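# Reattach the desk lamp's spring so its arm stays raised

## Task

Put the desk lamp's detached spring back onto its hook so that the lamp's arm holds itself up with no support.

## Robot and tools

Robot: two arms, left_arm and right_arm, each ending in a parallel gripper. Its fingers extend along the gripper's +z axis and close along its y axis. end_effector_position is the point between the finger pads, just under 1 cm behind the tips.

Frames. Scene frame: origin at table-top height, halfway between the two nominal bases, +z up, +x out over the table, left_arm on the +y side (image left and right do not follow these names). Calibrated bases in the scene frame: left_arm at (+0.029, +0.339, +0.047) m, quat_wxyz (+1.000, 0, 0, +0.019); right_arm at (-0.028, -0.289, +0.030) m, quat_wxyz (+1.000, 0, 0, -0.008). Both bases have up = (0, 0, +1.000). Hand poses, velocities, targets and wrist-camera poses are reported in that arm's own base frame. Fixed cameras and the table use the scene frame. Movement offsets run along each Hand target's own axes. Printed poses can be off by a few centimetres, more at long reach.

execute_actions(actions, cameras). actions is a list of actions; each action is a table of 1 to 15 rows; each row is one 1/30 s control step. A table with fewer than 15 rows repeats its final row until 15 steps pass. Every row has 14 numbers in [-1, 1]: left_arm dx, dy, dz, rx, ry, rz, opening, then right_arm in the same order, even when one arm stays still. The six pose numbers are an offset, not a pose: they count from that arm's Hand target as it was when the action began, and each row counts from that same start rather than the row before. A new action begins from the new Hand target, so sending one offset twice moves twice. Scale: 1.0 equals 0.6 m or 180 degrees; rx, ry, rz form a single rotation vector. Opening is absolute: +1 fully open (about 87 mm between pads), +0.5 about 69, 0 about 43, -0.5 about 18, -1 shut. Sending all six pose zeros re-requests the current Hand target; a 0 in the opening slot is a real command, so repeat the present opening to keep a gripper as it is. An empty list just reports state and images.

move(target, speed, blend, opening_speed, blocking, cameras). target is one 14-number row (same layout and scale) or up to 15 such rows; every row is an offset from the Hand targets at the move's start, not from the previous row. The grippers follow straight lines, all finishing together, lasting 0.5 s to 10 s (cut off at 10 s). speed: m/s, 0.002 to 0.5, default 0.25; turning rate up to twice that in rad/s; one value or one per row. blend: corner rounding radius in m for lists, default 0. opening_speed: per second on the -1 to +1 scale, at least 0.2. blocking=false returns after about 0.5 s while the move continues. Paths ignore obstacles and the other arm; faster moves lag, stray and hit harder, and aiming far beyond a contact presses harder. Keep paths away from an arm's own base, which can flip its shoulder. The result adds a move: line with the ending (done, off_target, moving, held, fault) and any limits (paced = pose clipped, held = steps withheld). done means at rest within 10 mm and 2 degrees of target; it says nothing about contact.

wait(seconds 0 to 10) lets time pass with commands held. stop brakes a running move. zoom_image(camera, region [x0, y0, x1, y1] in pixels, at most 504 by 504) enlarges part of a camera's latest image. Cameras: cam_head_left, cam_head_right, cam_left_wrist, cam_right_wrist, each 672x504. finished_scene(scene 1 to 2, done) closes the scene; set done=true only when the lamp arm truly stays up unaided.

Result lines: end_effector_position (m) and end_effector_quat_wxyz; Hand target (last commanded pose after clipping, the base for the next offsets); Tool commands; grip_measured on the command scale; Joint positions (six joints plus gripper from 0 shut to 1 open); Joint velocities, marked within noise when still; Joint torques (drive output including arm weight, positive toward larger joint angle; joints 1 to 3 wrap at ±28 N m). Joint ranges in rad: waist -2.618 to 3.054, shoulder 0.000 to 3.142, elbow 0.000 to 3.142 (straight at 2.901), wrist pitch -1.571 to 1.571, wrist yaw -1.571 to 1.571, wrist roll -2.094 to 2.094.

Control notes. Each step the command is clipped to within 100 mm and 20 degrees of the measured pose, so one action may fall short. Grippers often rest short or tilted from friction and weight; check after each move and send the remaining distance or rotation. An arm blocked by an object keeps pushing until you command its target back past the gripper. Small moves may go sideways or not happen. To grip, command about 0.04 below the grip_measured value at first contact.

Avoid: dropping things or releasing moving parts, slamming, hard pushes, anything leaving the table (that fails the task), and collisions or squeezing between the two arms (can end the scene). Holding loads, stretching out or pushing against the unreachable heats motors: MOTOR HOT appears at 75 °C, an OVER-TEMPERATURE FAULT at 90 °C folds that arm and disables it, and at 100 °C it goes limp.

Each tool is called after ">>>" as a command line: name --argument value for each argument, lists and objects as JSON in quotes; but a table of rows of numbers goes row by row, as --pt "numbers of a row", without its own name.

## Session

>>> execute_actions --actions '[]'

Scene clock: 0.00 s.
left_arm: end_effector_position=(+0.1797, -0.2411, +0.0662) grip_measured=+1.000 end_effector_quat_wxyz=(+0.330, -0.099, +0.938, -0.030) | right_arm: end_effector_position=(+0.0743, -0.3145, +0.2158) grip_measured=+0.981 end_effector_quat_wxyz=(+0.516, +0.649, +0.430, -0.357)
Joint positions: left_arm=[-1.161 1.468 0.919 -0.721 -0.615 -1.275 1] | right_arm=[-1.18 0.816 0.585 -0.002 0.401 0.472 0.99]
Joint velocities: within noise
Joint torques (N m): no reading
Motor temperatures (°C): left_arm=[28 46 42 28 28 25 28] | right_arm=[27 30 30 25 23 23 25]
Heat: left arm: 46 °C; right arm: 30 °C.
Hand target: left_arm +0.1820, -0.2459, +0.0728; +0.334, -0.103, +0.936, -0.042 | right_arm +0.0748, -0.3157, +0.2229; +0.523, +0.646, +0.426, -0.359
Tool commands: left_gripper/opening=+1.0 right_gripper/opening=+1.0

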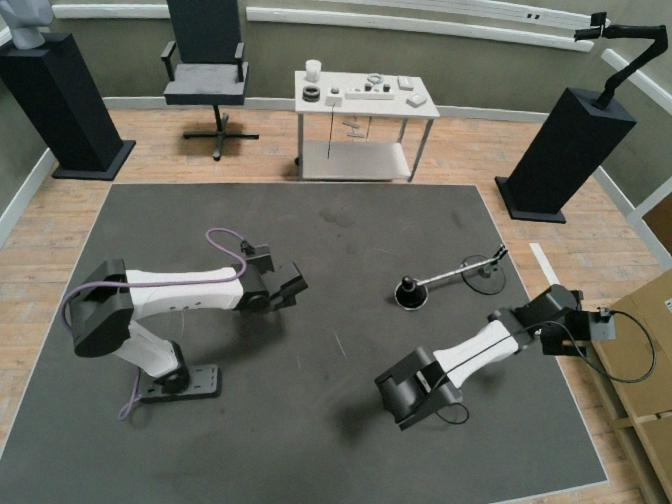

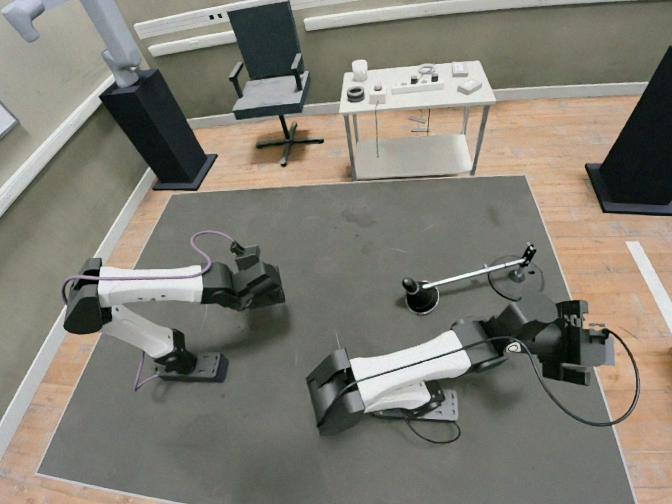

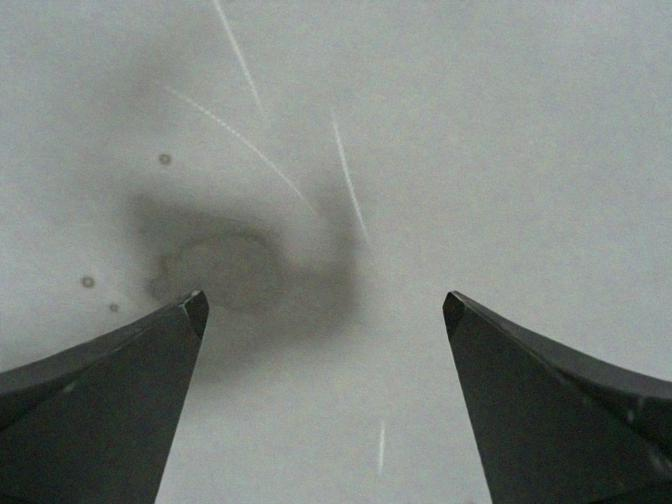

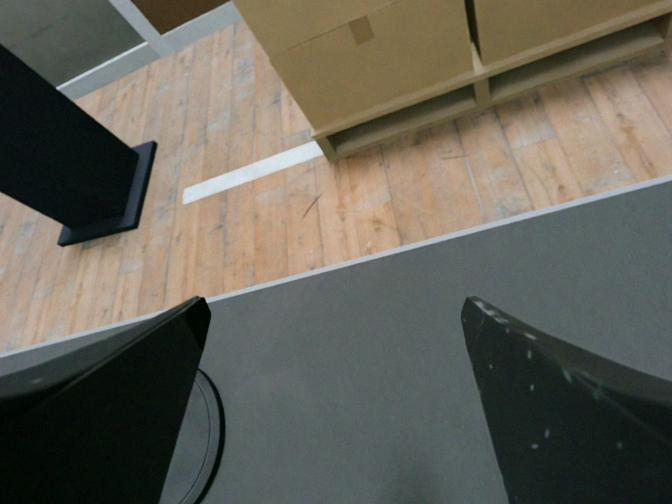

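>>> zoom_image --camera "cam_head_left" --region '[380, 220, 540, 340]'

>>> zoom_image --camera "cam_head_right" --region '[390, 220, 560, 340]'

Scaled by 3.150 from the camera's 672x504 image, which has a finer 960x720 frame.

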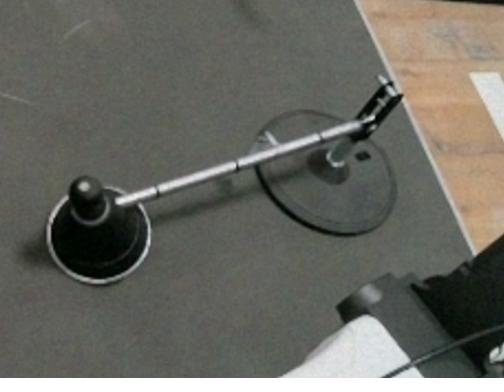

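Scaled by 2.965 from the camera's 672x504 image, which has a finer 960x720 frame.

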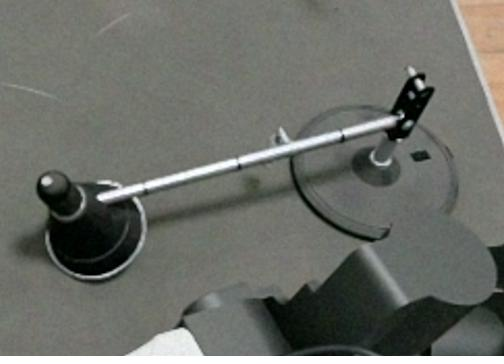

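>>> move --target '[0,0,0,0,0,0,1,0.203,0.387,-0.385,-0.0126,0.279,-0.162,0.6]' --speed 0.25 --cameras '["cam_head_left","cam_head_right","cam_right_wrist"]'

Scene clock: 41.33 s.
left_arm: end_effector_position=(+0.1797, -0.2411, +0.0662) grip_measured=+1.000 end_effector_quat_wxyz=(+0.330, -0.099, +0.938, -0.030) | right_arm: end_effector_position=(+0.3378, -0.0917, +0.2377) grip_measured=+0.600 end_effector_quat_wxyz=(+0.219, +0.591, +0.760, -0.157)
Joint positions: left_arm=[-1.161 1.468 0.919 -0.721 -0.615 -1.275 1] | right_arm=[-0.12 1.795 2.007 -1.546 0.498 1.142 0.8]
Joint velocities: within noise
Joint torques (N m): left_arm=[0.1 -5.05 6.31 0.91 -0.33 -0.1] | right_arm=[0.03 -7.61 9.46 0.47 0.25 0.11]
Motor temperatures (°C): left_arm=[27 45 45 28 28 25 28] | right_arm=[27 30 36 31 23 23 25]
Heat: left arm: 45 °C; right arm: 36 °C.
Hand target: left_arm +0.1820, -0.2459, +0.0728; +0.334, -0.103, +0.936, -0.042 | right_arm +0.3400, -0.0892, +0.2435; +0.203, +0.601, +0.756, -0.162
Off the commanded pose: left_arm 0.008 m, 1 deg | right_arm 0.007 m, 2 deg.
joint sent to its limit (right arm) — joint 4 (wrist pitch), lower limit. The joint targets are off in orientation, not in position.
move: done
Images, in order (width x height): cam_head_left 672x504, cam_head_right 672x504, cam_right_wrist 672x504.

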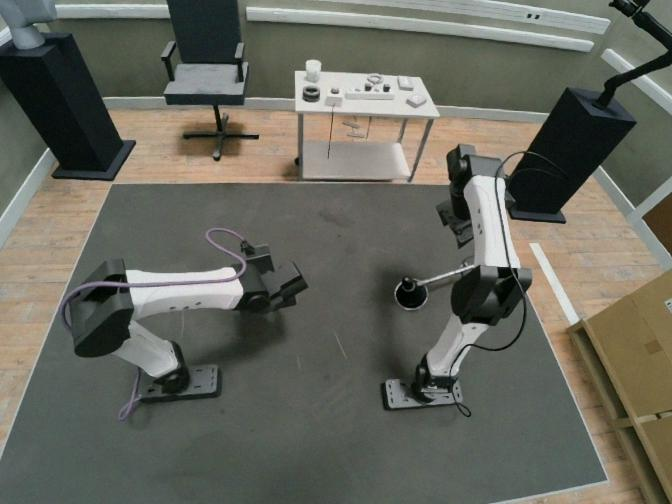

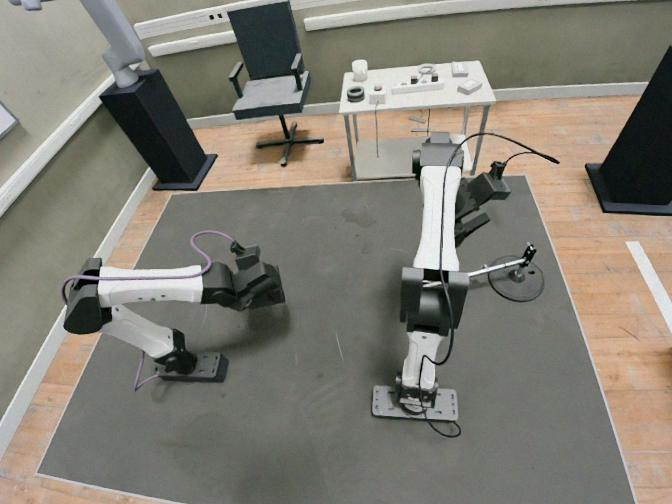

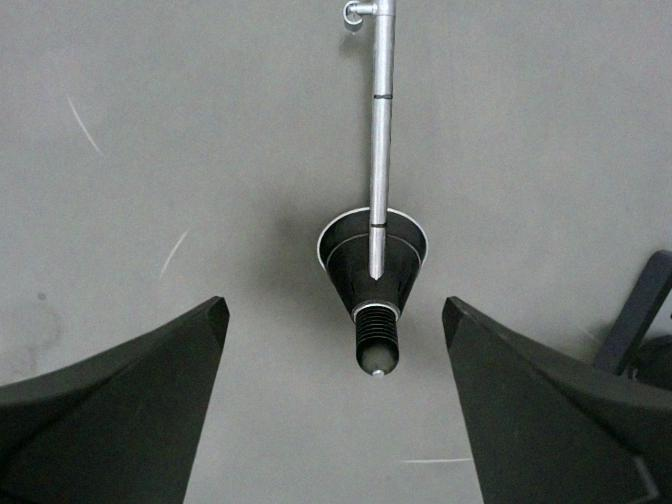

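>>> move --pt "0 0 0 0 0 0 1 -0.08 -0.048 0.046 0 0 0 0.6" --pt "0 0 0 0 0 0 1 -0.005 -0.048 0.176 0 0 0 0.6" --speed 0.2 --cameras '["cam_head_left","cam_right_wrist"]'

Scene clock: 51.83 s.
left_arm: end_effector_position=(+0.1797, -0.2411, +0.0662) grip_measured=+1.000 end_effector_quat_wxyz=(+0.330, -0.099, +0.938, -0.030) | right_arm: end_effector_position=(+0.3247, -0.1505, +0.1489) grip_measured=+0.600 end_effector_quat_wxyz=(+0.192, +0.605, +0.754, -0.169)
Joint positions: left_arm=[-1.161 1.468 0.919 -0.721 -0.615 -1.275 1] | right_arm=[-0.306 1.735 1.573 -1.153 0.454 0.986 0.8]
Joint velocities: within noise
Joint torques (N m): left_arm=[0.12 -5.04 6.32 0.91 -0.34 -0.09] | right_arm=[-0.32 -11.07 5.5 0.83 0.24 -0.19]
Motor temperatures (°C): left_arm=[27 45 45 28 28 25 28] | right_arm=[27 32 37 29 23 23 25]
Heat: left arm: 45 °C; right arm: 37 °C.
Hand target: left_arm +0.1820, -0.2459, +0.0728; +0.334, -0.103, +0.936, -0.042 | right_arm +0.3244, -0.1498, +0.1536; +0.203, +0.601, +0.756, -0.162
Off the commanded pose: left_arm 0.008 m, 1 deg | right_arm 0.005 m, 2 deg.
move: done
Images, in order (width x height): cam_head_left 672x504, cam_right_wrist 672x504.

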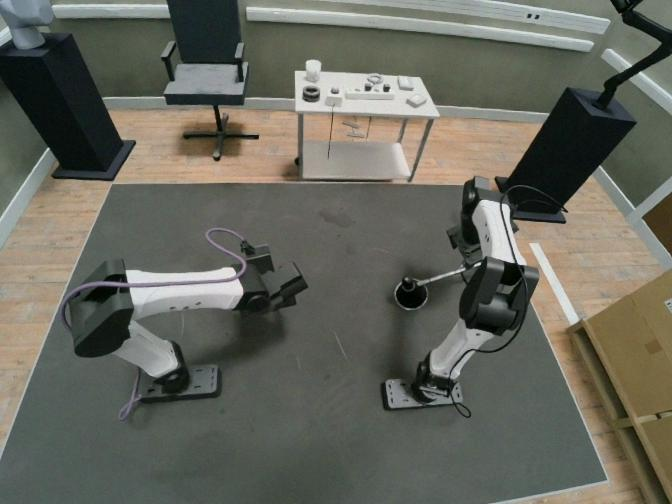

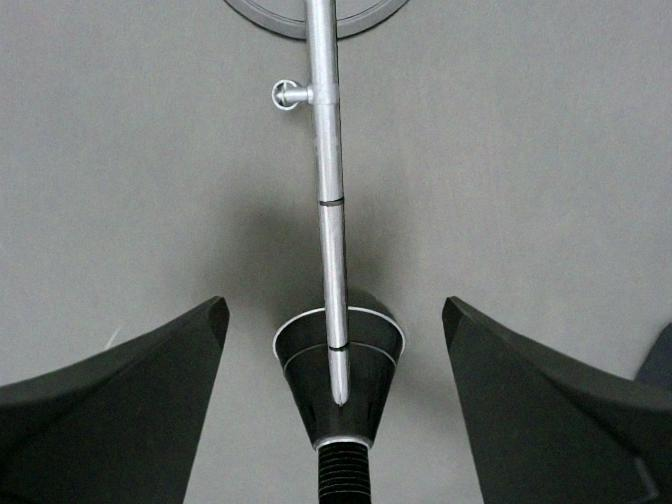

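>>> move --pt "0 0 0 0 0 0 1 0.007 0 0.096 0 0 0 0.6" --pt "0 0 0 0 0 0 1 0.007 0 0.096 0 0 0 -1" --speed 0.15 --cameras '["cam_right_wrist"]'

Scene clock: 57.77 s.
left_arm: end_effector_position=(+0.1797, -0.2411, +0.0662) grip_measured=+1.000 end_effector_quat_wxyz=(+0.330, -0.099, +0.938, -0.030) | right_arm: end_effector_position=(+0.3299, -0.1732, +0.1067) grip_measured=-1.000 end_effector_quat_wxyz=(+0.205, +0.605, +0.752, -0.163)
Joint positions: left_arm=[-1.161 1.468 0.919 -0.721 -0.615 -1.275 1] | right_arm=[-0.365 1.749 1.414 -0.923 0.435 0.919 0]
Joint velocities: within noise
Joint torques (N m): left_arm=[0.12 -5.04 6.31 0.9 -0.34 -0.1] | right_arm=[-0.69 -8.05 6.01 0.94 0.22 -0.19]
Motor temperatures (°C): left_arm=[27 44 45 28 28 25 28] | right_arm=[27 34 37 28 23 23 25]
Heat: left arm: 45 °C; right arm: 37 °C.
Hand target: left_arm +0.1820, -0.2459, +0.0728; +0.334, -0.103, +0.936, -0.042 | right_arm +0.3301, -0.1743, +0.1017; +0.203, +0.601, +0.756, -0.162
Off the commanded pose: left_arm 0.008 m, 1 deg | right_arm 0.005 m, 1 deg.
move: done
Images, in order (width x height): cam_right_wrist 672x504.

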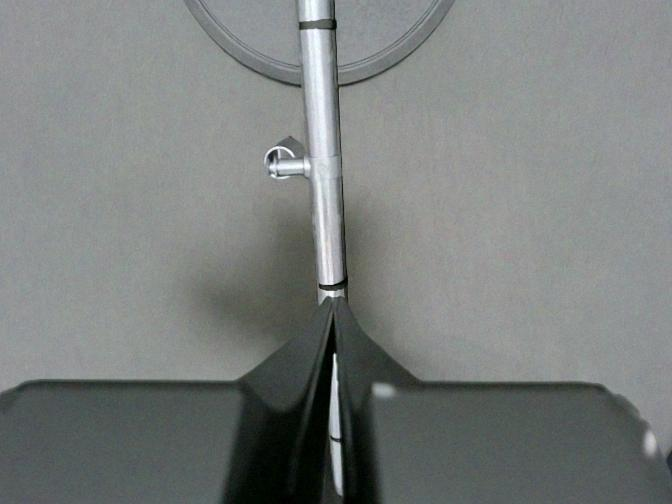

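>>> move --pt "0 0 0 0 0 0 1 0 0 0 0 0 0 0.2" --pt "0 0 0 0 0 0 1 0.025 0 0.044 0 0 0 0.2" --pt "0 0 0 0 0 0 1 0.025 0 0.044 0 0 0 -1" --speed 0.1 --cameras '["cam_right_wrist"]'

Scene clock: 62.47 s.
left_arm: end_effector_position=(+0.1797, -0.2411, +0.0662) grip_measured=+1.000 end_effector_quat_wxyz=(+0.330, -0.099, +0.938, -0.030) | right_arm: end_effector_position=(+0.3305, -0.1733, +0.0765) grip_measured=-1.000 end_effector_quat_wxyz=(+0.205, +0.604, +0.752, -0.163)
Joint positions: left_arm=[-1.161 1.468 0.919 -0.721 -0.615 -1.275 1] | right_arm=[-0.365 1.768 1.316 -0.804 0.434 0.918 0]
Joint velocities: within noise
Joint torques (N m): left_arm=[0.13 -5.04 6.31 0.91 -0.33 -0.1] | right_arm=[-0.73 -8.01 6 0.95 0.22 -0.19]
Motor temperatures (°C): left_arm=[27 44 45 28 28 25 28] | right_arm=[27 34 36 28 23 23 25]
Heat: left arm: 45 °C; right arm: 36 °C.
Hand target: left_arm +0.1820, -0.2459, +0.0728; +0.334, -0.103, +0.936, -0.042 | right_arm +0.3302, -0.1746, +0.0713; +0.203, +0.601, +0.756, -0.162
Off the commanded pose: left_arm 0.008 m, 1 deg | right_arm 0.005 m, 1 deg.
move: done
Images, in order (width x height): cam_right_wrist 672x504.

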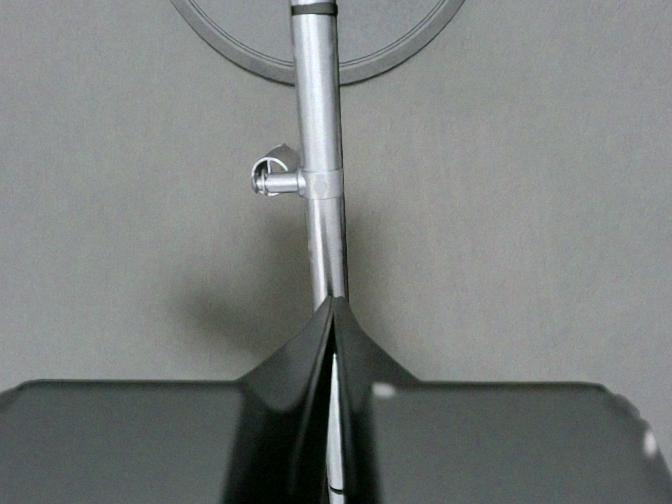

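>>> move --pt "0 0 0 0 0 0 1 0 0 0 0 0 0 0.2" --pt "0 0 0 0 0 0 1 0.025 0 0.044 0 0 0 0.2" --pt "0 0 0 0 0 0 1 0.025 0 0.044 0 0 0 -1" --speed 0.1 --cameras '["cam_right_wrist"]'

Scene clock: 68.37 s.
left_arm: end_effector_position=(+0.1797, -0.2411, +0.0662) grip_measured=+1.000 end_effector_quat_wxyz=(+0.330, -0.099, +0.938, -0.030) | right_arm: end_effector_position=(+0.3322, -0.1738, +0.0460) grip_measured=-0.675 end_effector_quat_wxyz=(+0.207, +0.599, +0.757, -0.162)
Joint positions: left_arm=[-1.161 1.468 0.919 -0.721 -0.615 -1.275 1] | right_arm=[-0.365 1.801 1.231 -0.679 0.431 0.903 0.163]
Joint velocities: left_arm=[within noise] | right_arm=[-0.012 -0.046 -0.002 0.007 0.095 -0.007 -0.008]
Joint torques (N m): left_arm=[0.12 -5.04 6.31 0.91 -0.34 -0.09] | right_arm=[-0.81 -8.25 5.86 0.88 0.26 -0.03]
Motor temperatures (°C): left_arm=[27 44 45 28 28 25 28] | right_arm=[27 34 36 28 23 23 25]
Heat: left arm: 45 °C; right arm: 36 °C.
Hand target: left_arm +0.1820, -0.2459, +0.0728; +0.334, -0.103, +0.936, -0.042 | right_arm +0.3302, -0.1749, +0.0409; +0.203, +0.601, +0.756, -0.162
Off the commanded pose: left_arm 0.008 m, 1 deg | right_arm 0.006 m, 1 deg.
move: done
Images, in order (width x height): cam_right_wrist 672x504.

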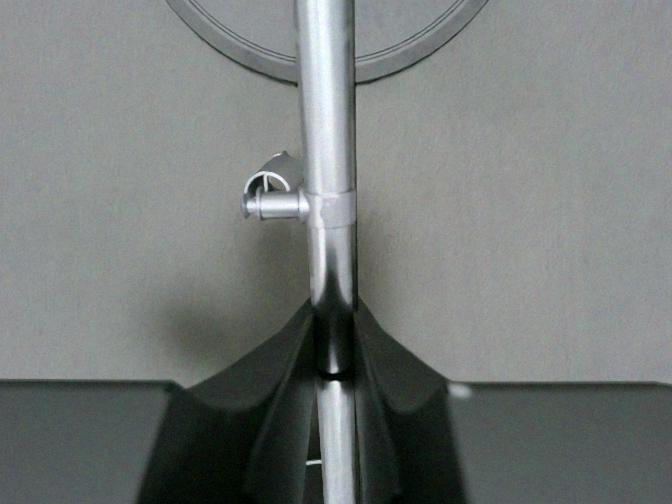

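>>> execute_actions --actions '[]'

Scene clock: 89.67 s.
left_arm: end_effector_position=(+0.1797, -0.2411, +0.0662) grip_measured=+1.000 end_effector_quat_wxyz=(+0.330, -0.099, +0.938, -0.030) | right_arm: end_effector_position=(+0.3322, -0.1738, +0.0460) grip_measured=-0.675 end_effector_quat_wxyz=(+0.207, +0.599, +0.757, -0.162)
Joint positions: left_arm=[-1.161 1.468 0.919 -0.721 -0.615 -1.275 1] | right_arm=[-0.365 1.801 1.231 -0.679 0.431 0.903 0.163]
Joint velocities: within noise
Joint torques (N m): left_arm=[0.1 -5.03 6.32 0.9 -0.33 -0.09] | right_arm=[-0.79 -8.23 5.89 0.88 0.26 -0.03]
Motor temperatures (°C): left_arm=[27 44 46 27 28 25 27] | right_arm=[27 36 35 28 23 23 25]
Heat: left arm: 46 °C; right arm: 36 °C.
Hand target: left_arm +0.1820, -0.2459, +0.0728; +0.334, -0.103, +0.936, -0.042 | right_arm +0.3302, -0.1748, +0.0409; +0.203, +0.601, +0.756, -0.162
Tool commands: left_gripper/opening=+1.0 right_gripper/opening=-1.0
Off the commanded pose: left_arm 0.008 m, 1 deg | right_arm 0.006 m, 1 deg.

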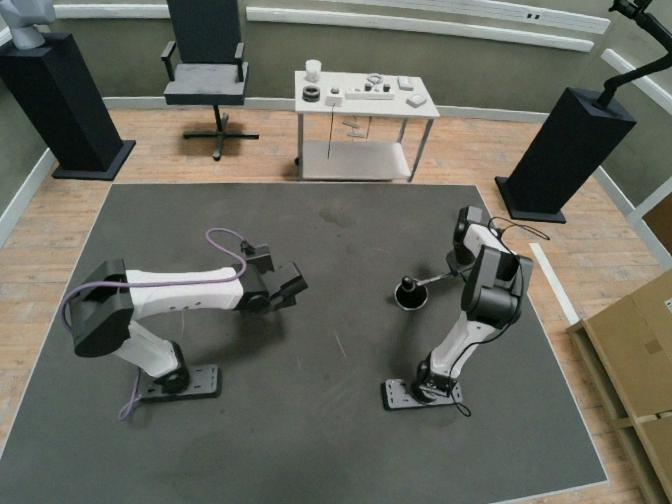

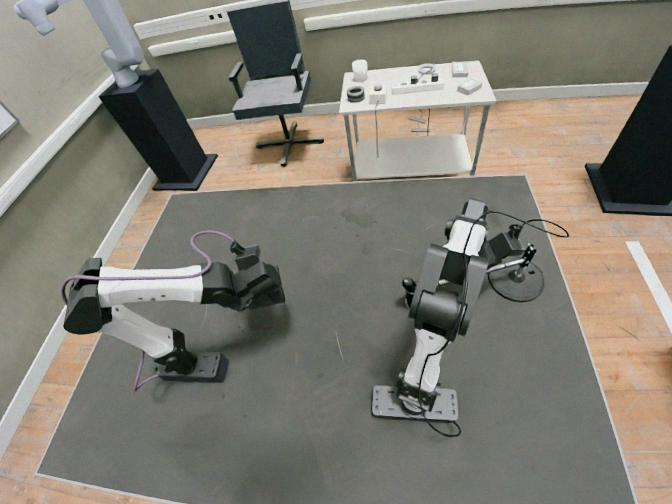

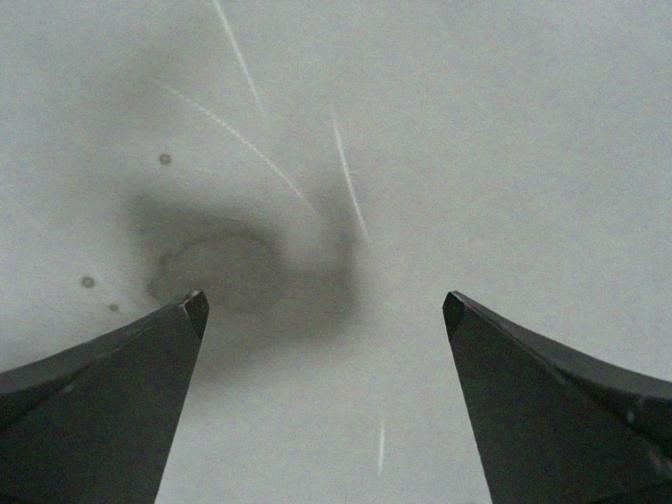

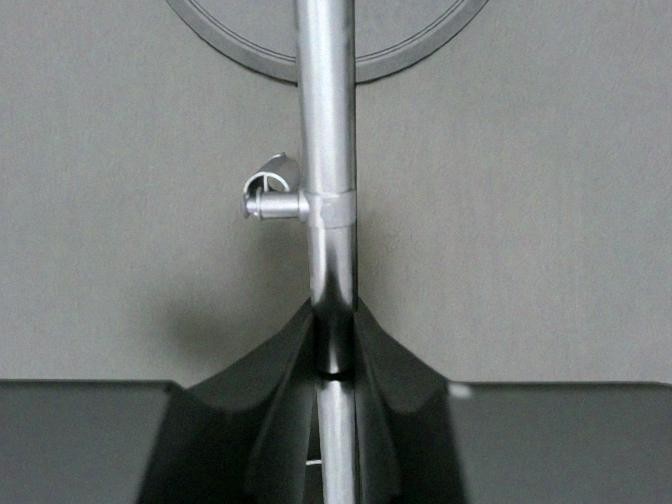

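>>> move --target '[-0.249,0.377,-0.19,0,0,0,1,0.270,0.384,-0.173,0,0,0,-1]' --speed 0.15

Scene clock: 104.73 s.
left_arm: end_effector_position=(+0.1832, +0.0082, +0.2113) grip_measured=+1.000 end_effector_quat_wxyz=(+0.325, -0.106, +0.939, -0.040) | right_arm: end_effector_position=(+0.5029, +0.0400, +0.0473) grip_measured=-0.667 end_effector_quat_wxyz=(+0.219, +0.602, +0.746, -0.183)
Joint positions: left_arm=[0.174 0.835 1.107 -1.183 0.114 -0.089 1] | right_arm=[0.201 2.69 2.698 -1.583 0.579 1.56 0.166]
Joint velocities: within noise
Joint torques (N m): left_arm=[0.96 0.03 7.5 1.47 0.12 -0.01] | right_arm=[2 -13.86 10.25 0.43 -0.19 -0.15]
Motor temperatures (°C): left_arm=[27 43 46 27 28 25 27] | right_arm=[27 37 35 28 23 23 26]
Heat: left arm: 46 °C; right arm: 37 °C.
Hand target: left_arm +0.1852, +0.0088, +0.2197; +0.334, -0.103, +0.936, -0.042 | right_arm +0.5116, +0.0642, +0.0495; +0.203, +0.601, +0.756, -0.162
Off the commanded pose: left_arm 0.009 m, 1 deg | right_arm 0.026 m, 3 deg.
joint read past its limit (right arm) — joint 4 (wrist pitch), lower limit.
joint sent to its limit (right arm) — joint 4 (wrist pitch), lower limit. The joint targets still meet the commanded pose.
move: off_target (right_arm)

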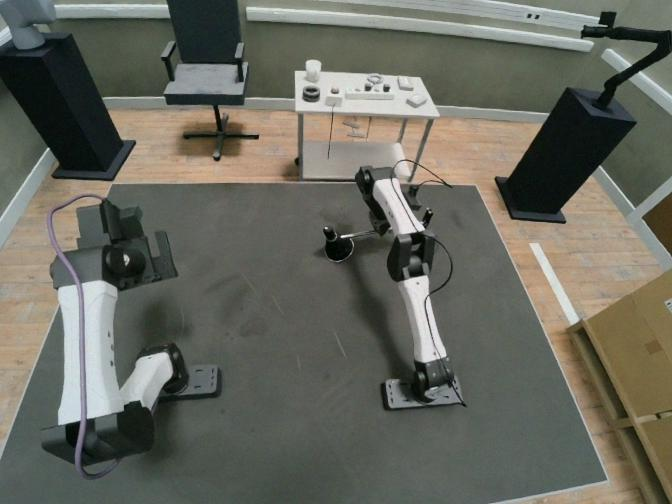

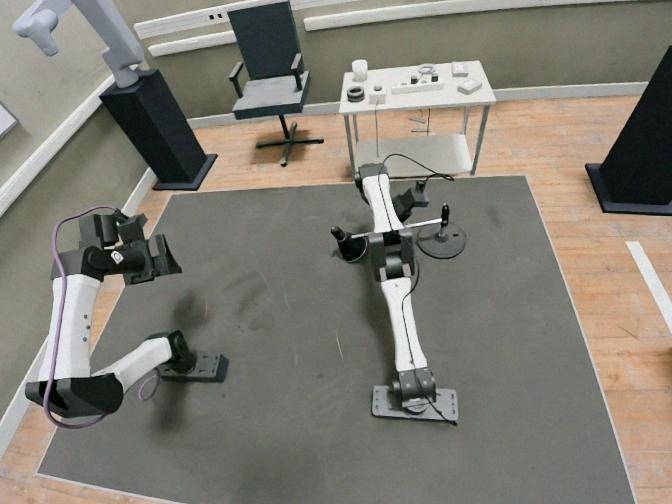

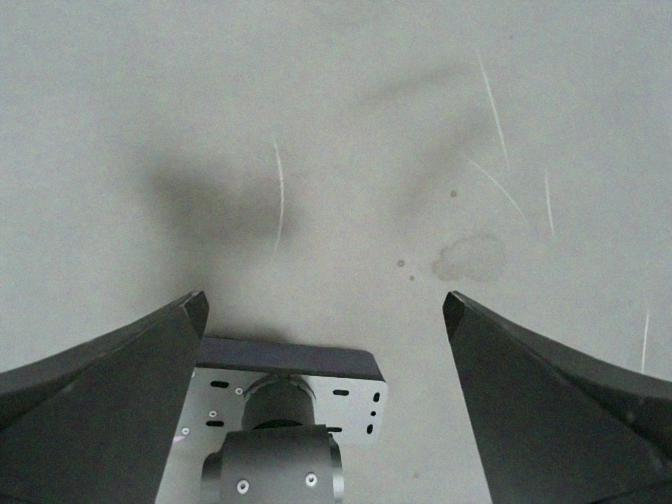

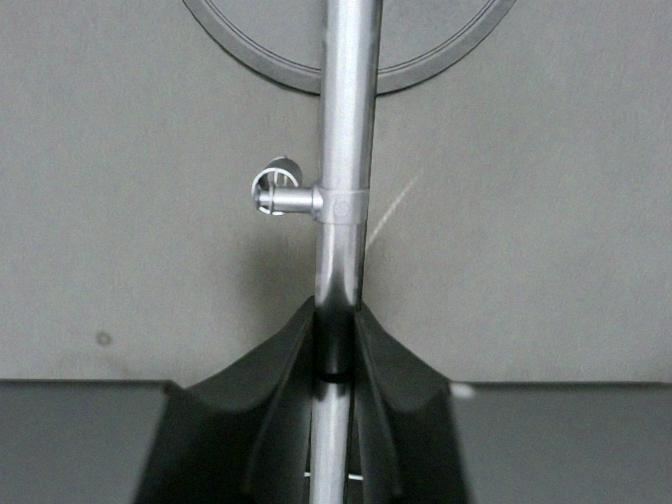

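>>> move --pt "0 0 0 0 0 0 1 0.032 -0.111 -0.019 -0.070 0 -0.120 -1" --pt "0 0 0 0 0 0 1 0.029 -0.206 -0.017 -0.141 0.001 -0.240 -1" --pt "0 0 0 0 0 0 1 -0.007 -0.263 0.004 -0.211 0.001 -0.360 -1" --speed 0.12 --blend 0.02

Scene clock: 119.30 s.
left_arm: end_effector_position=(+0.1831, +0.0080, +0.2113) grip_measured=+1.000 end_effector_quat_wxyz=(+0.325, -0.105, +0.939, -0.041) | right_arm: end_effector_position=(+0.3622, +0.0044, +0.0449) grip_measured=-0.606 end_effector_quat_wxyz=(+0.258, +0.067, +0.963, -0.046)
Joint positions: left_arm=[0.174 0.835 1.107 -1.184 0.115 -0.088 1] | right_arm=[0.069 1.657 1.032 -0.438 0.157 0.168 0.197]
Joint velocities: within noise
Joint torques (N m): left_arm=[0.98 0.05 7.49 1.46 0.12 0] | right_arm=[0.91 -10.74 6.01 1.09 -1.04 -0.75]
Motor temperatures (°C): left_arm=[27 42 47 29 28 25 27] | right_arm=[27 43 37 28 23 24 26]
Heat: left arm: 47 °C; right arm: 43 °C.
Hand target: left_arm +0.1853, +0.0088, +0.2197; +0.334, -0.103, +0.936, -0.042 | right_arm +0.3589, +0.0241, +0.0496; +0.260, +0.017, +0.965, -0.001
Off the commanded pose: left_arm 0.009 m, 1 deg | right_arm 0.020 m, 8 deg.
move: off_target (right_arm)

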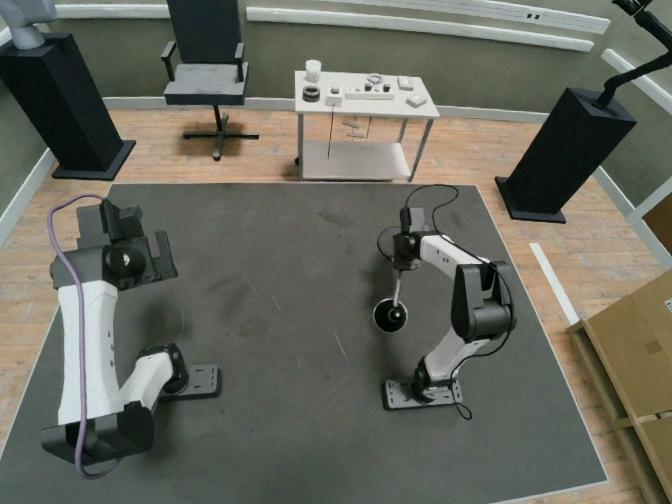

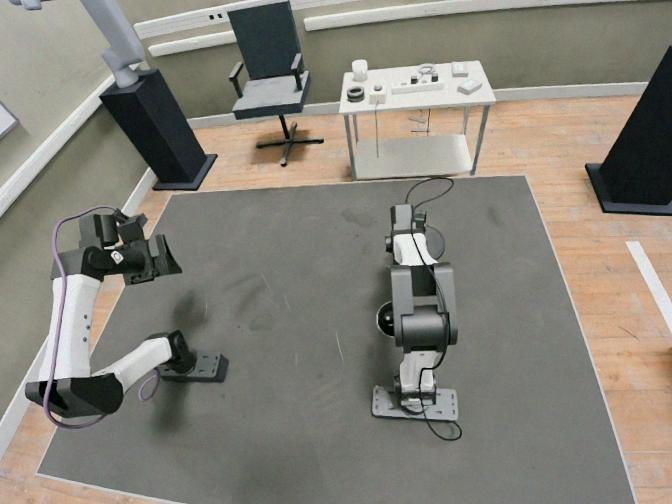

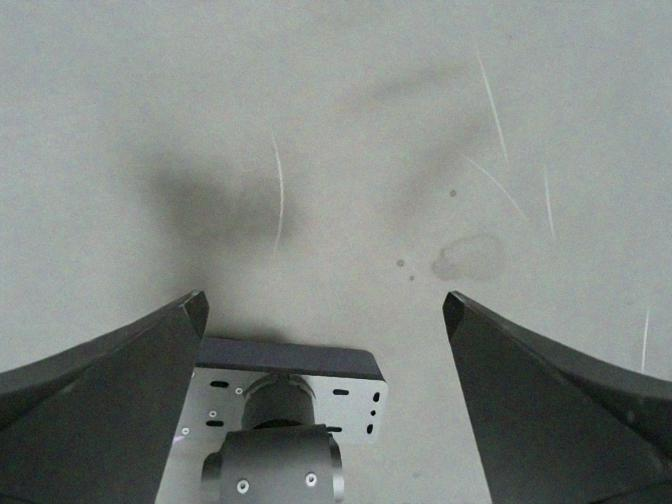

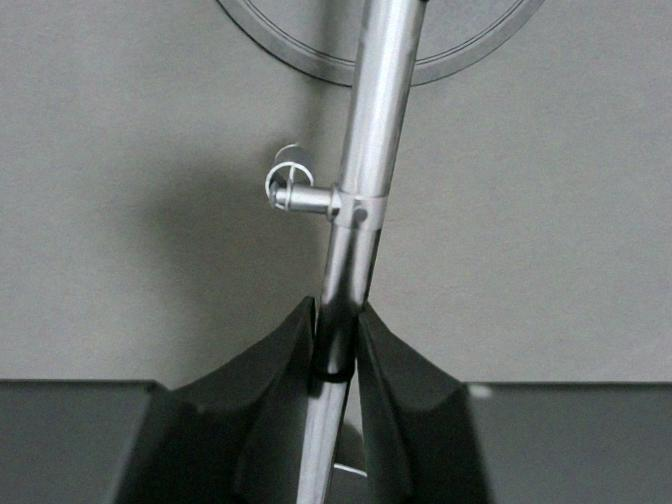

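>>> move --pt "0 0 0 0 0 0 1 -0.021 -0.063 0.012 -0.084 0.001 -0.144 -1" --pt "0 0 0 0 0 0 1 -0.092 -0.083 0.053 -0.167 0.002 -0.287 -1" --pt "0 0 0 0 0 0 1 -0.171 -0.045 0.1 -0.237 0.003 -0.407 -1" --speed 0.12 --blend 0.02

Scene clock: 131.73 s.
left_arm: end_effector_position=(+0.1831, +0.0080, +0.2113) grip_measured=+1.000 end_effector_quat_wxyz=(+0.325, -0.105, +0.939, -0.041) | right_arm: end_effector_position=(+0.4714, -0.0406, +0.0454) grip_measured=-0.450 end_effector_quat_wxyz=(+0.171, -0.599, +0.769, +0.144)
Joint positions: left_arm=[0.174 0.835 1.107 -1.184 0.116 -0.088 1] | right_arm=[-0.168 2.418 2.206 -1.339 -0.45 -1.489 0.275]
Joint velocities: within noise
Joint torques (N m): left_arm=[0.96 0.05 7.5 1.47 0.12 0] | right_arm=[3.59 -12.15 9.63 -0.03 -1.17 -0.89]
Motor temperatures (°C): left_arm=[27 41 48 30 28 25 27] | right_arm=[27 43 38 28 24 24 26]
Heat: left arm: 48 °C; right arm: 43 °C.
Hand target: left_arm +0.1853, +0.0088, +0.2197; +0.334, -0.103, +0.936, -0.042 | right_arm +0.4768, -0.0069, +0.0490; +0.193, -0.638, +0.724, +0.175
Off the commanded pose: left_arm 0.009 m, 1 deg | right_arm 0.034 m, 8 deg.
move: off_target (right_arm)

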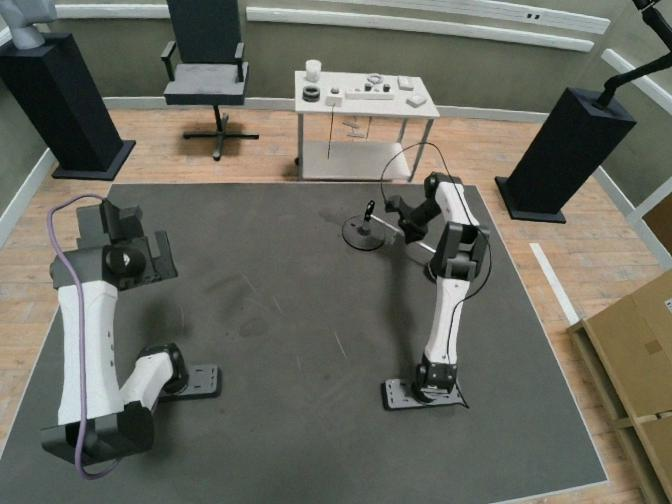

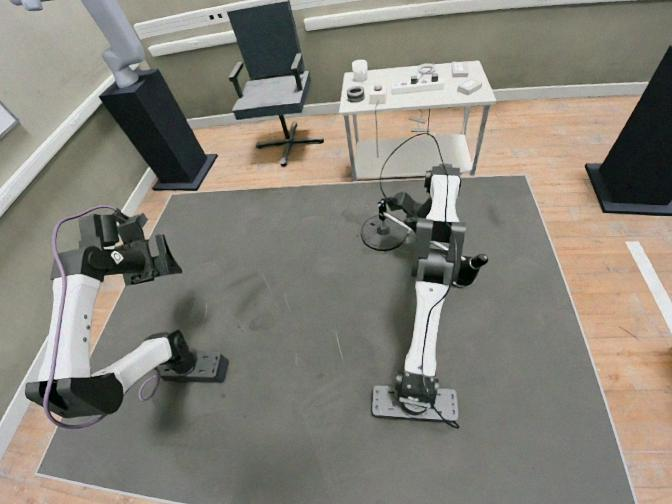

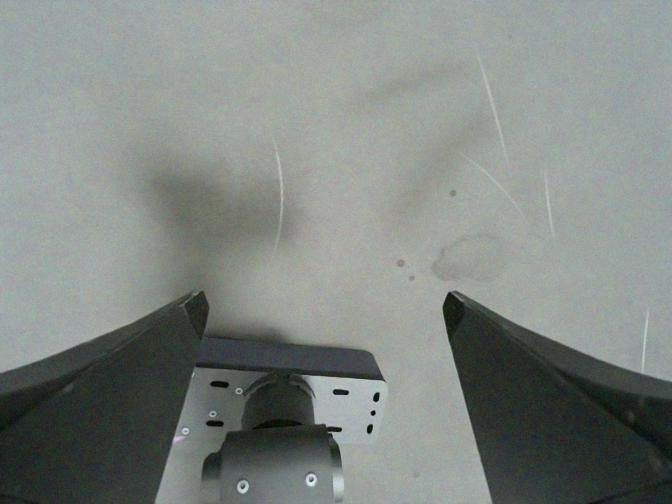

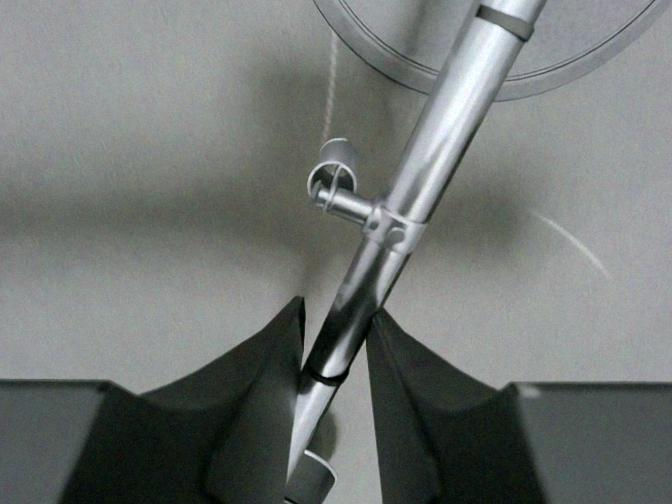

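>>> move --target '[0,0,0,0,0,0,1,0.103,-0.096,-0.06,-0.028,0,-0.048,-1]' --speed 0.12 --cameras '["cam_head_left","cam_head_right","cam_right_wrist"]'

Scene clock: 139.67 s.
left_arm: end_effector_position=(+0.1831, +0.0080, +0.2113) grip_measured=+1.000 end_effector_quat_wxyz=(+0.325, -0.105, +0.939, -0.041) | right_arm: end_effector_position=(+0.5233, -0.0710, +0.0485) grip_measured=-0.589 end_effector_quat_wxyz=(-0.241, +0.670, -0.692, -0.120)
Joint positions: left_arm=[0.174 0.835 1.107 -1.184 0.116 -0.088 1] | right_arm=[-0.24 2.709 2.745 -1.546 -0.542 -1.761 0.206]
Joint velocities: within noise
Joint torques (N m): left_arm=[0.98 0.06 7.5 1.47 0.12 -0.01] | right_arm=[-1.81 -13.55 9.54 0.16 -0.06 -0.74]
Motor temperatures (°C): left_arm=[27 41 49 30 28 25 27] | right_arm=[27 43 38 27 24 24 26]
Heat: left arm: 49 °C; right arm: 43 °C.
Hand target: left_arm +0.1853, +0.0088, +0.2197; +0.334, -0.103, +0.936, -0.042 | right_arm +0.5251, -0.0851, +0.0487; -0.178, +0.699, -0.666, -0.192
Off the commanded pose: left_arm 0.009 m, 1 deg | right_arm 0.014 m, 12 deg.
joint sent to its limit (right arm) — joint 4 (wrist pitch), lower limit. The joint targets are off in orientation, not in position.
move: off_target (right_arm)
Images, in order (width x height): cam_head_left 672x504, cam_head_right 672x504, cam_right_wrist 672x504.

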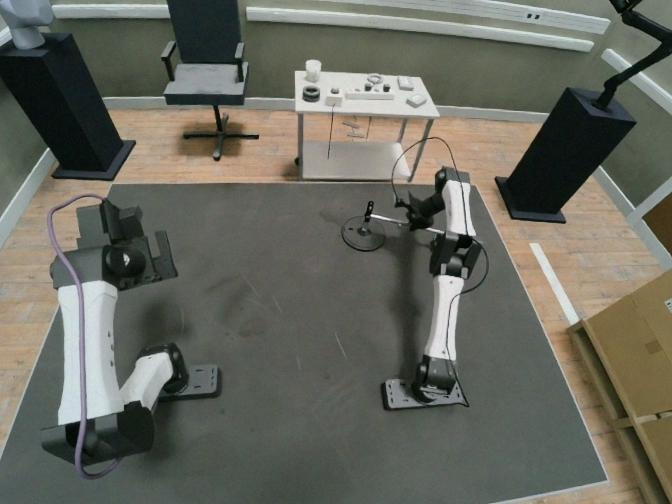

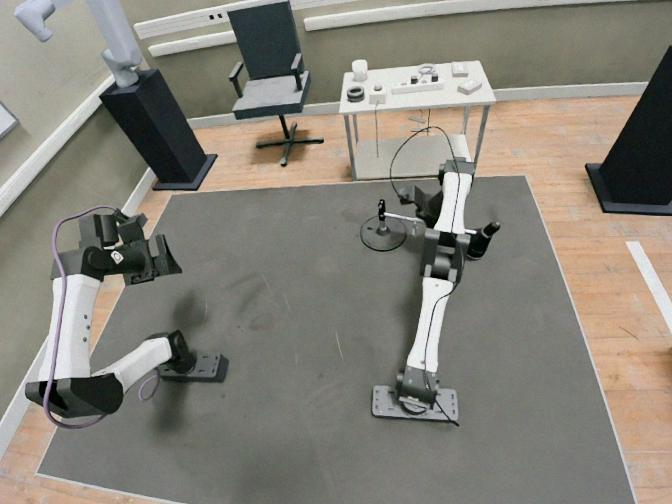

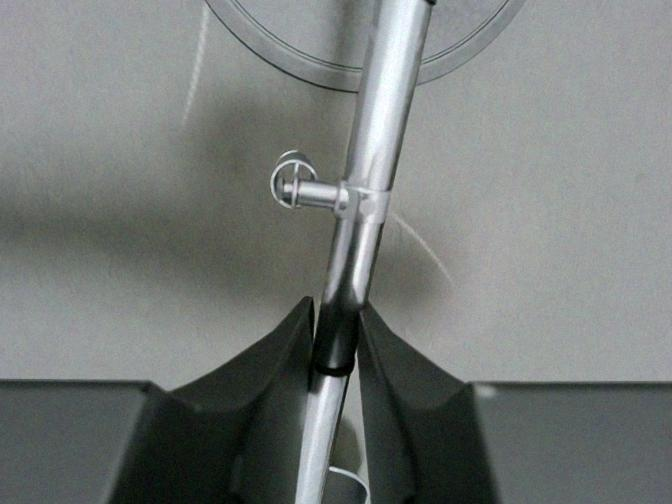

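>>> move --pt "0 0 0 0 0 0 1 0 0 0 0 0 0 0.1" --pt "0 0 0 0 0 0 1 -0.02 0 -0.25 0 0 0 0.1" --opening_speed 0.6 --cameras '["cam_head_left","cam_head_right","cam_right_wrist"]'

>>> zoom_image --camera "cam_head_right" --region '[330, 170, 530, 300]'

Scene clock: 150.00 s.
left_arm: end_effector_position=(+0.1831, +0.0080, +0.2113) grip_measured=+1.000 end_effector_quat_wxyz=(+0.325, -0.105, +0.939, -0.041) | right_arm: end_effector_position=(+0.5243, -0.1490, +0.1626) grip_measured=+0.100 end_effector_quat_wxyz=(-0.297, +0.662, -0.688, +0.023)
Joint positions: left_arm=[0.174 0.835 1.107 -1.184 0.116 -0.088 1] | right_arm=[-0.372 2.543 2.848 -1.549 -0.519 -1.817 0.55]
Joint velocities: within noise
Joint torques (N m): left_arm=[0.96 0.05 7.5 1.47 0.12 0] | right_arm=[-0.2 -16.38 8.23 0.86 -0.37 -0.04]
Motor temperatures (°C): left_arm=[27 40 49 30 28 25 27] | right_arm=[27 44 38 27 24 24 26]
Heat: left arm: 49 °C; right arm: 44 °C.
Hand target: left_arm +0.1853, +0.0088, +0.2197; +0.334, -0.103, +0.936, -0.042 | right_arm +0.5293, -0.1502, +0.1841; -0.215, +0.692, -0.677, -0.127
Off the commanded pose: left_arm 0.009 m, 1 deg | right_arm 0.022 m, 29 deg; orientation clipped.
elbow stopped short (right arm): the move would have taken joint 3 (elbow) straighter than the controller allows.
move: off_target (right_arm); limits=paced
Images, in order (width x height): cam_head_left 672x504, cam_head_right 672x504, cam_right_wrist 672x504.

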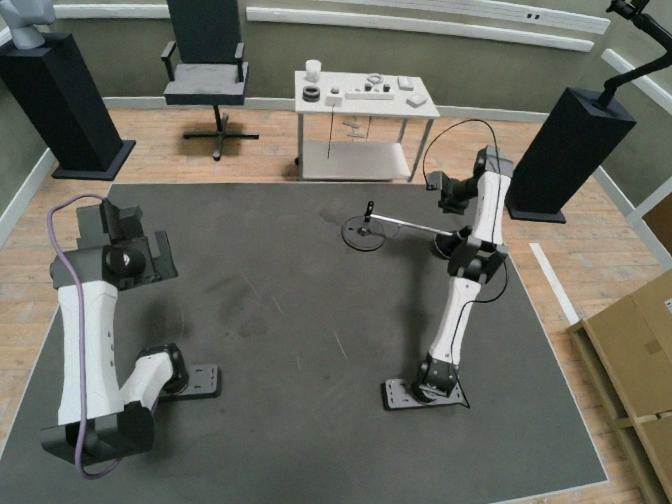

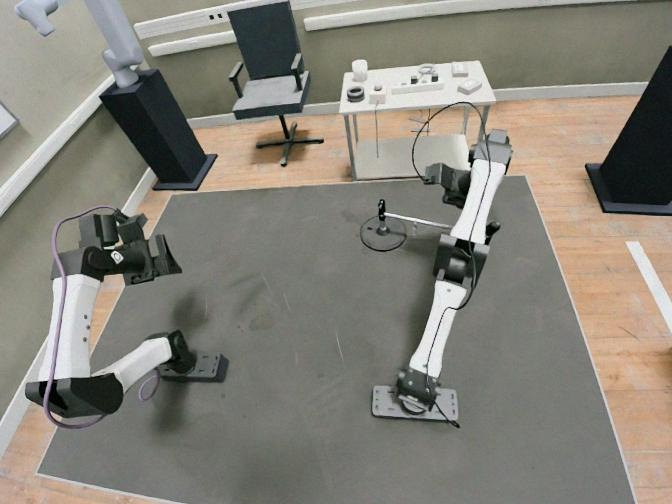

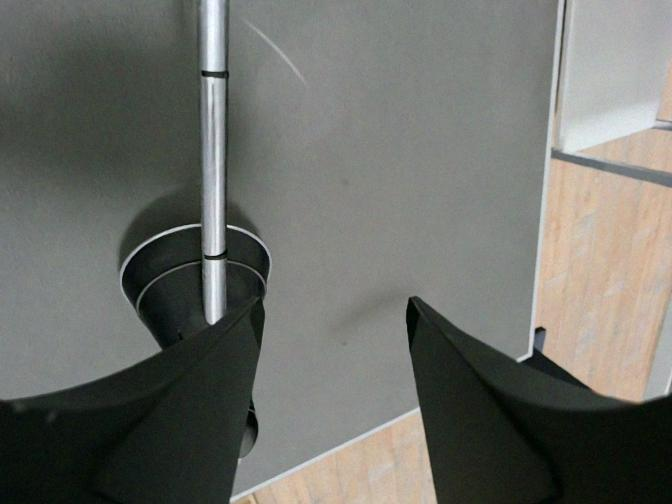

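Scaled by 2.520 from the camera's 672x504 image, which has a finer 960x720 frame.

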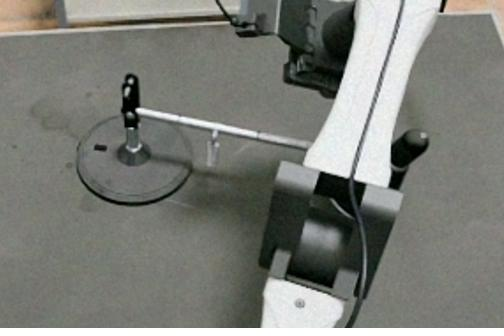

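>>> move --pt "0 0 0 0 0 0 1 -0.045 0.273 -0.09 0.2 -0.087 0.135 0.2" --pt "0 0 0 0 0 0 1 -0.195 0.328 0.158 0.485 -0.209 0.325 0.2" --blend 0.03

Scene clock: 163.33 s.
left_arm: end_effector_position=(+0.1831, +0.0080, +0.2113) grip_measured=+1.000 end_effector_quat_wxyz=(+0.325, -0.105, +0.939, -0.041) | right_arm: end_effector_position=(+0.3412, -0.0014, +0.1331) grip_measured=+0.200 end_effector_quat_wxyz=(+0.701, +0.076, +0.704, -0.083)
Joint positions: left_arm=[0.174 0.835 1.107 -1.184 0.116 -0.088 1] | right_arm=[0.22 1.224 0.154 1.065 0.445 -0.008 0.6]
Joint velocities: within noise
Joint torques (N m): left_arm=[0.99 0.05 7.5 1.47 0.12 -0.01] | right_arm=[0.4 -2.07 5.18 1.82 0.1 0.04]
Motor temperatures (°C): left_arm=[27 39 49 30 28 25 27] | right_arm=[27 49 38 28 23 24 26]
Heat: left arm: 49 °C; right arm: 49 °C.
Hand target: left_arm +0.1853, +0.0088, +0.2197; +0.334, -0.103, +0.936, -0.042 | right_arm +0.3391, -0.0004, +0.1311; +0.702, +0.079, +0.703, -0.080
Off the commanded pose: left_arm 0.009 m, 1 deg | right_arm 0.003 m, 1 deg.
move: done

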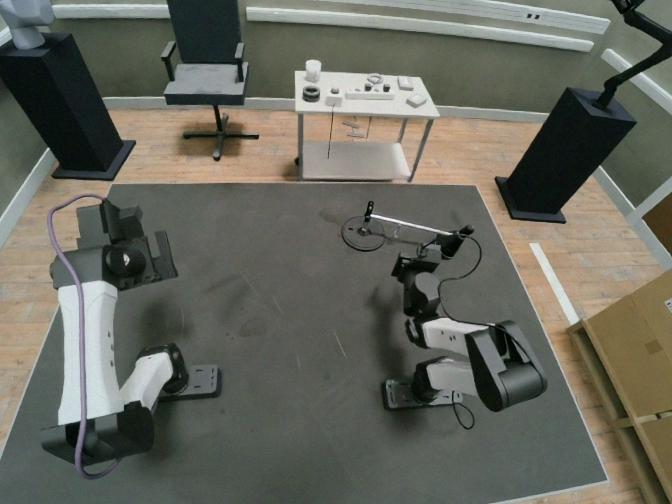

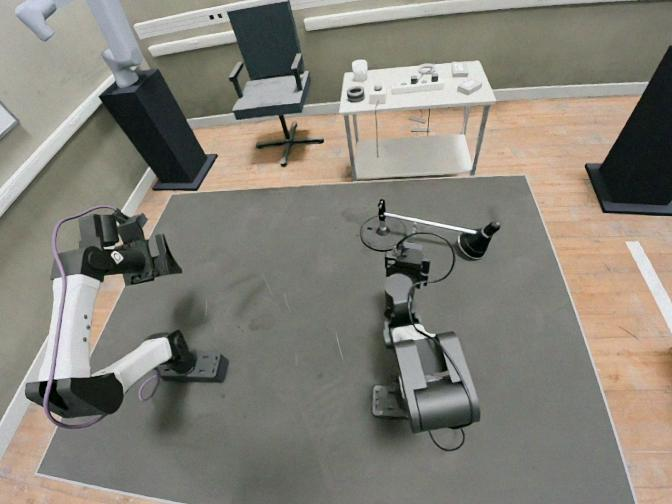

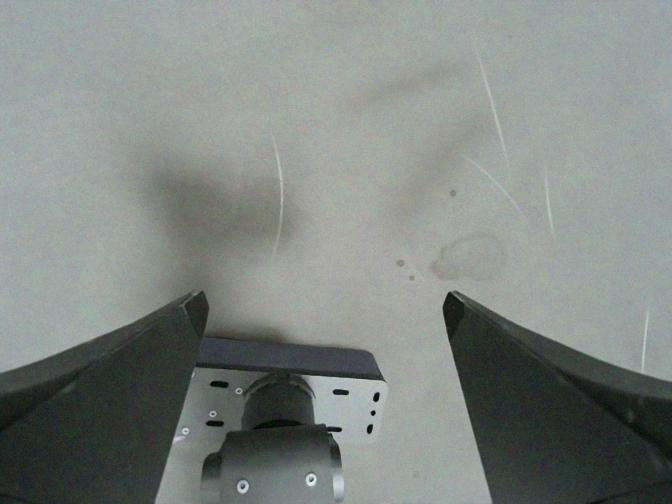

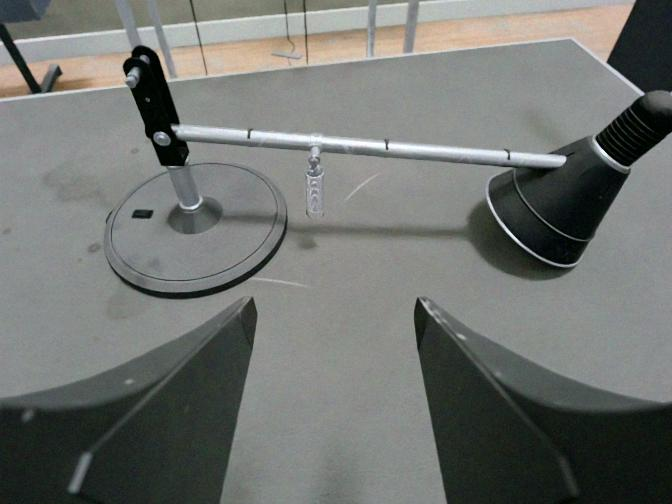

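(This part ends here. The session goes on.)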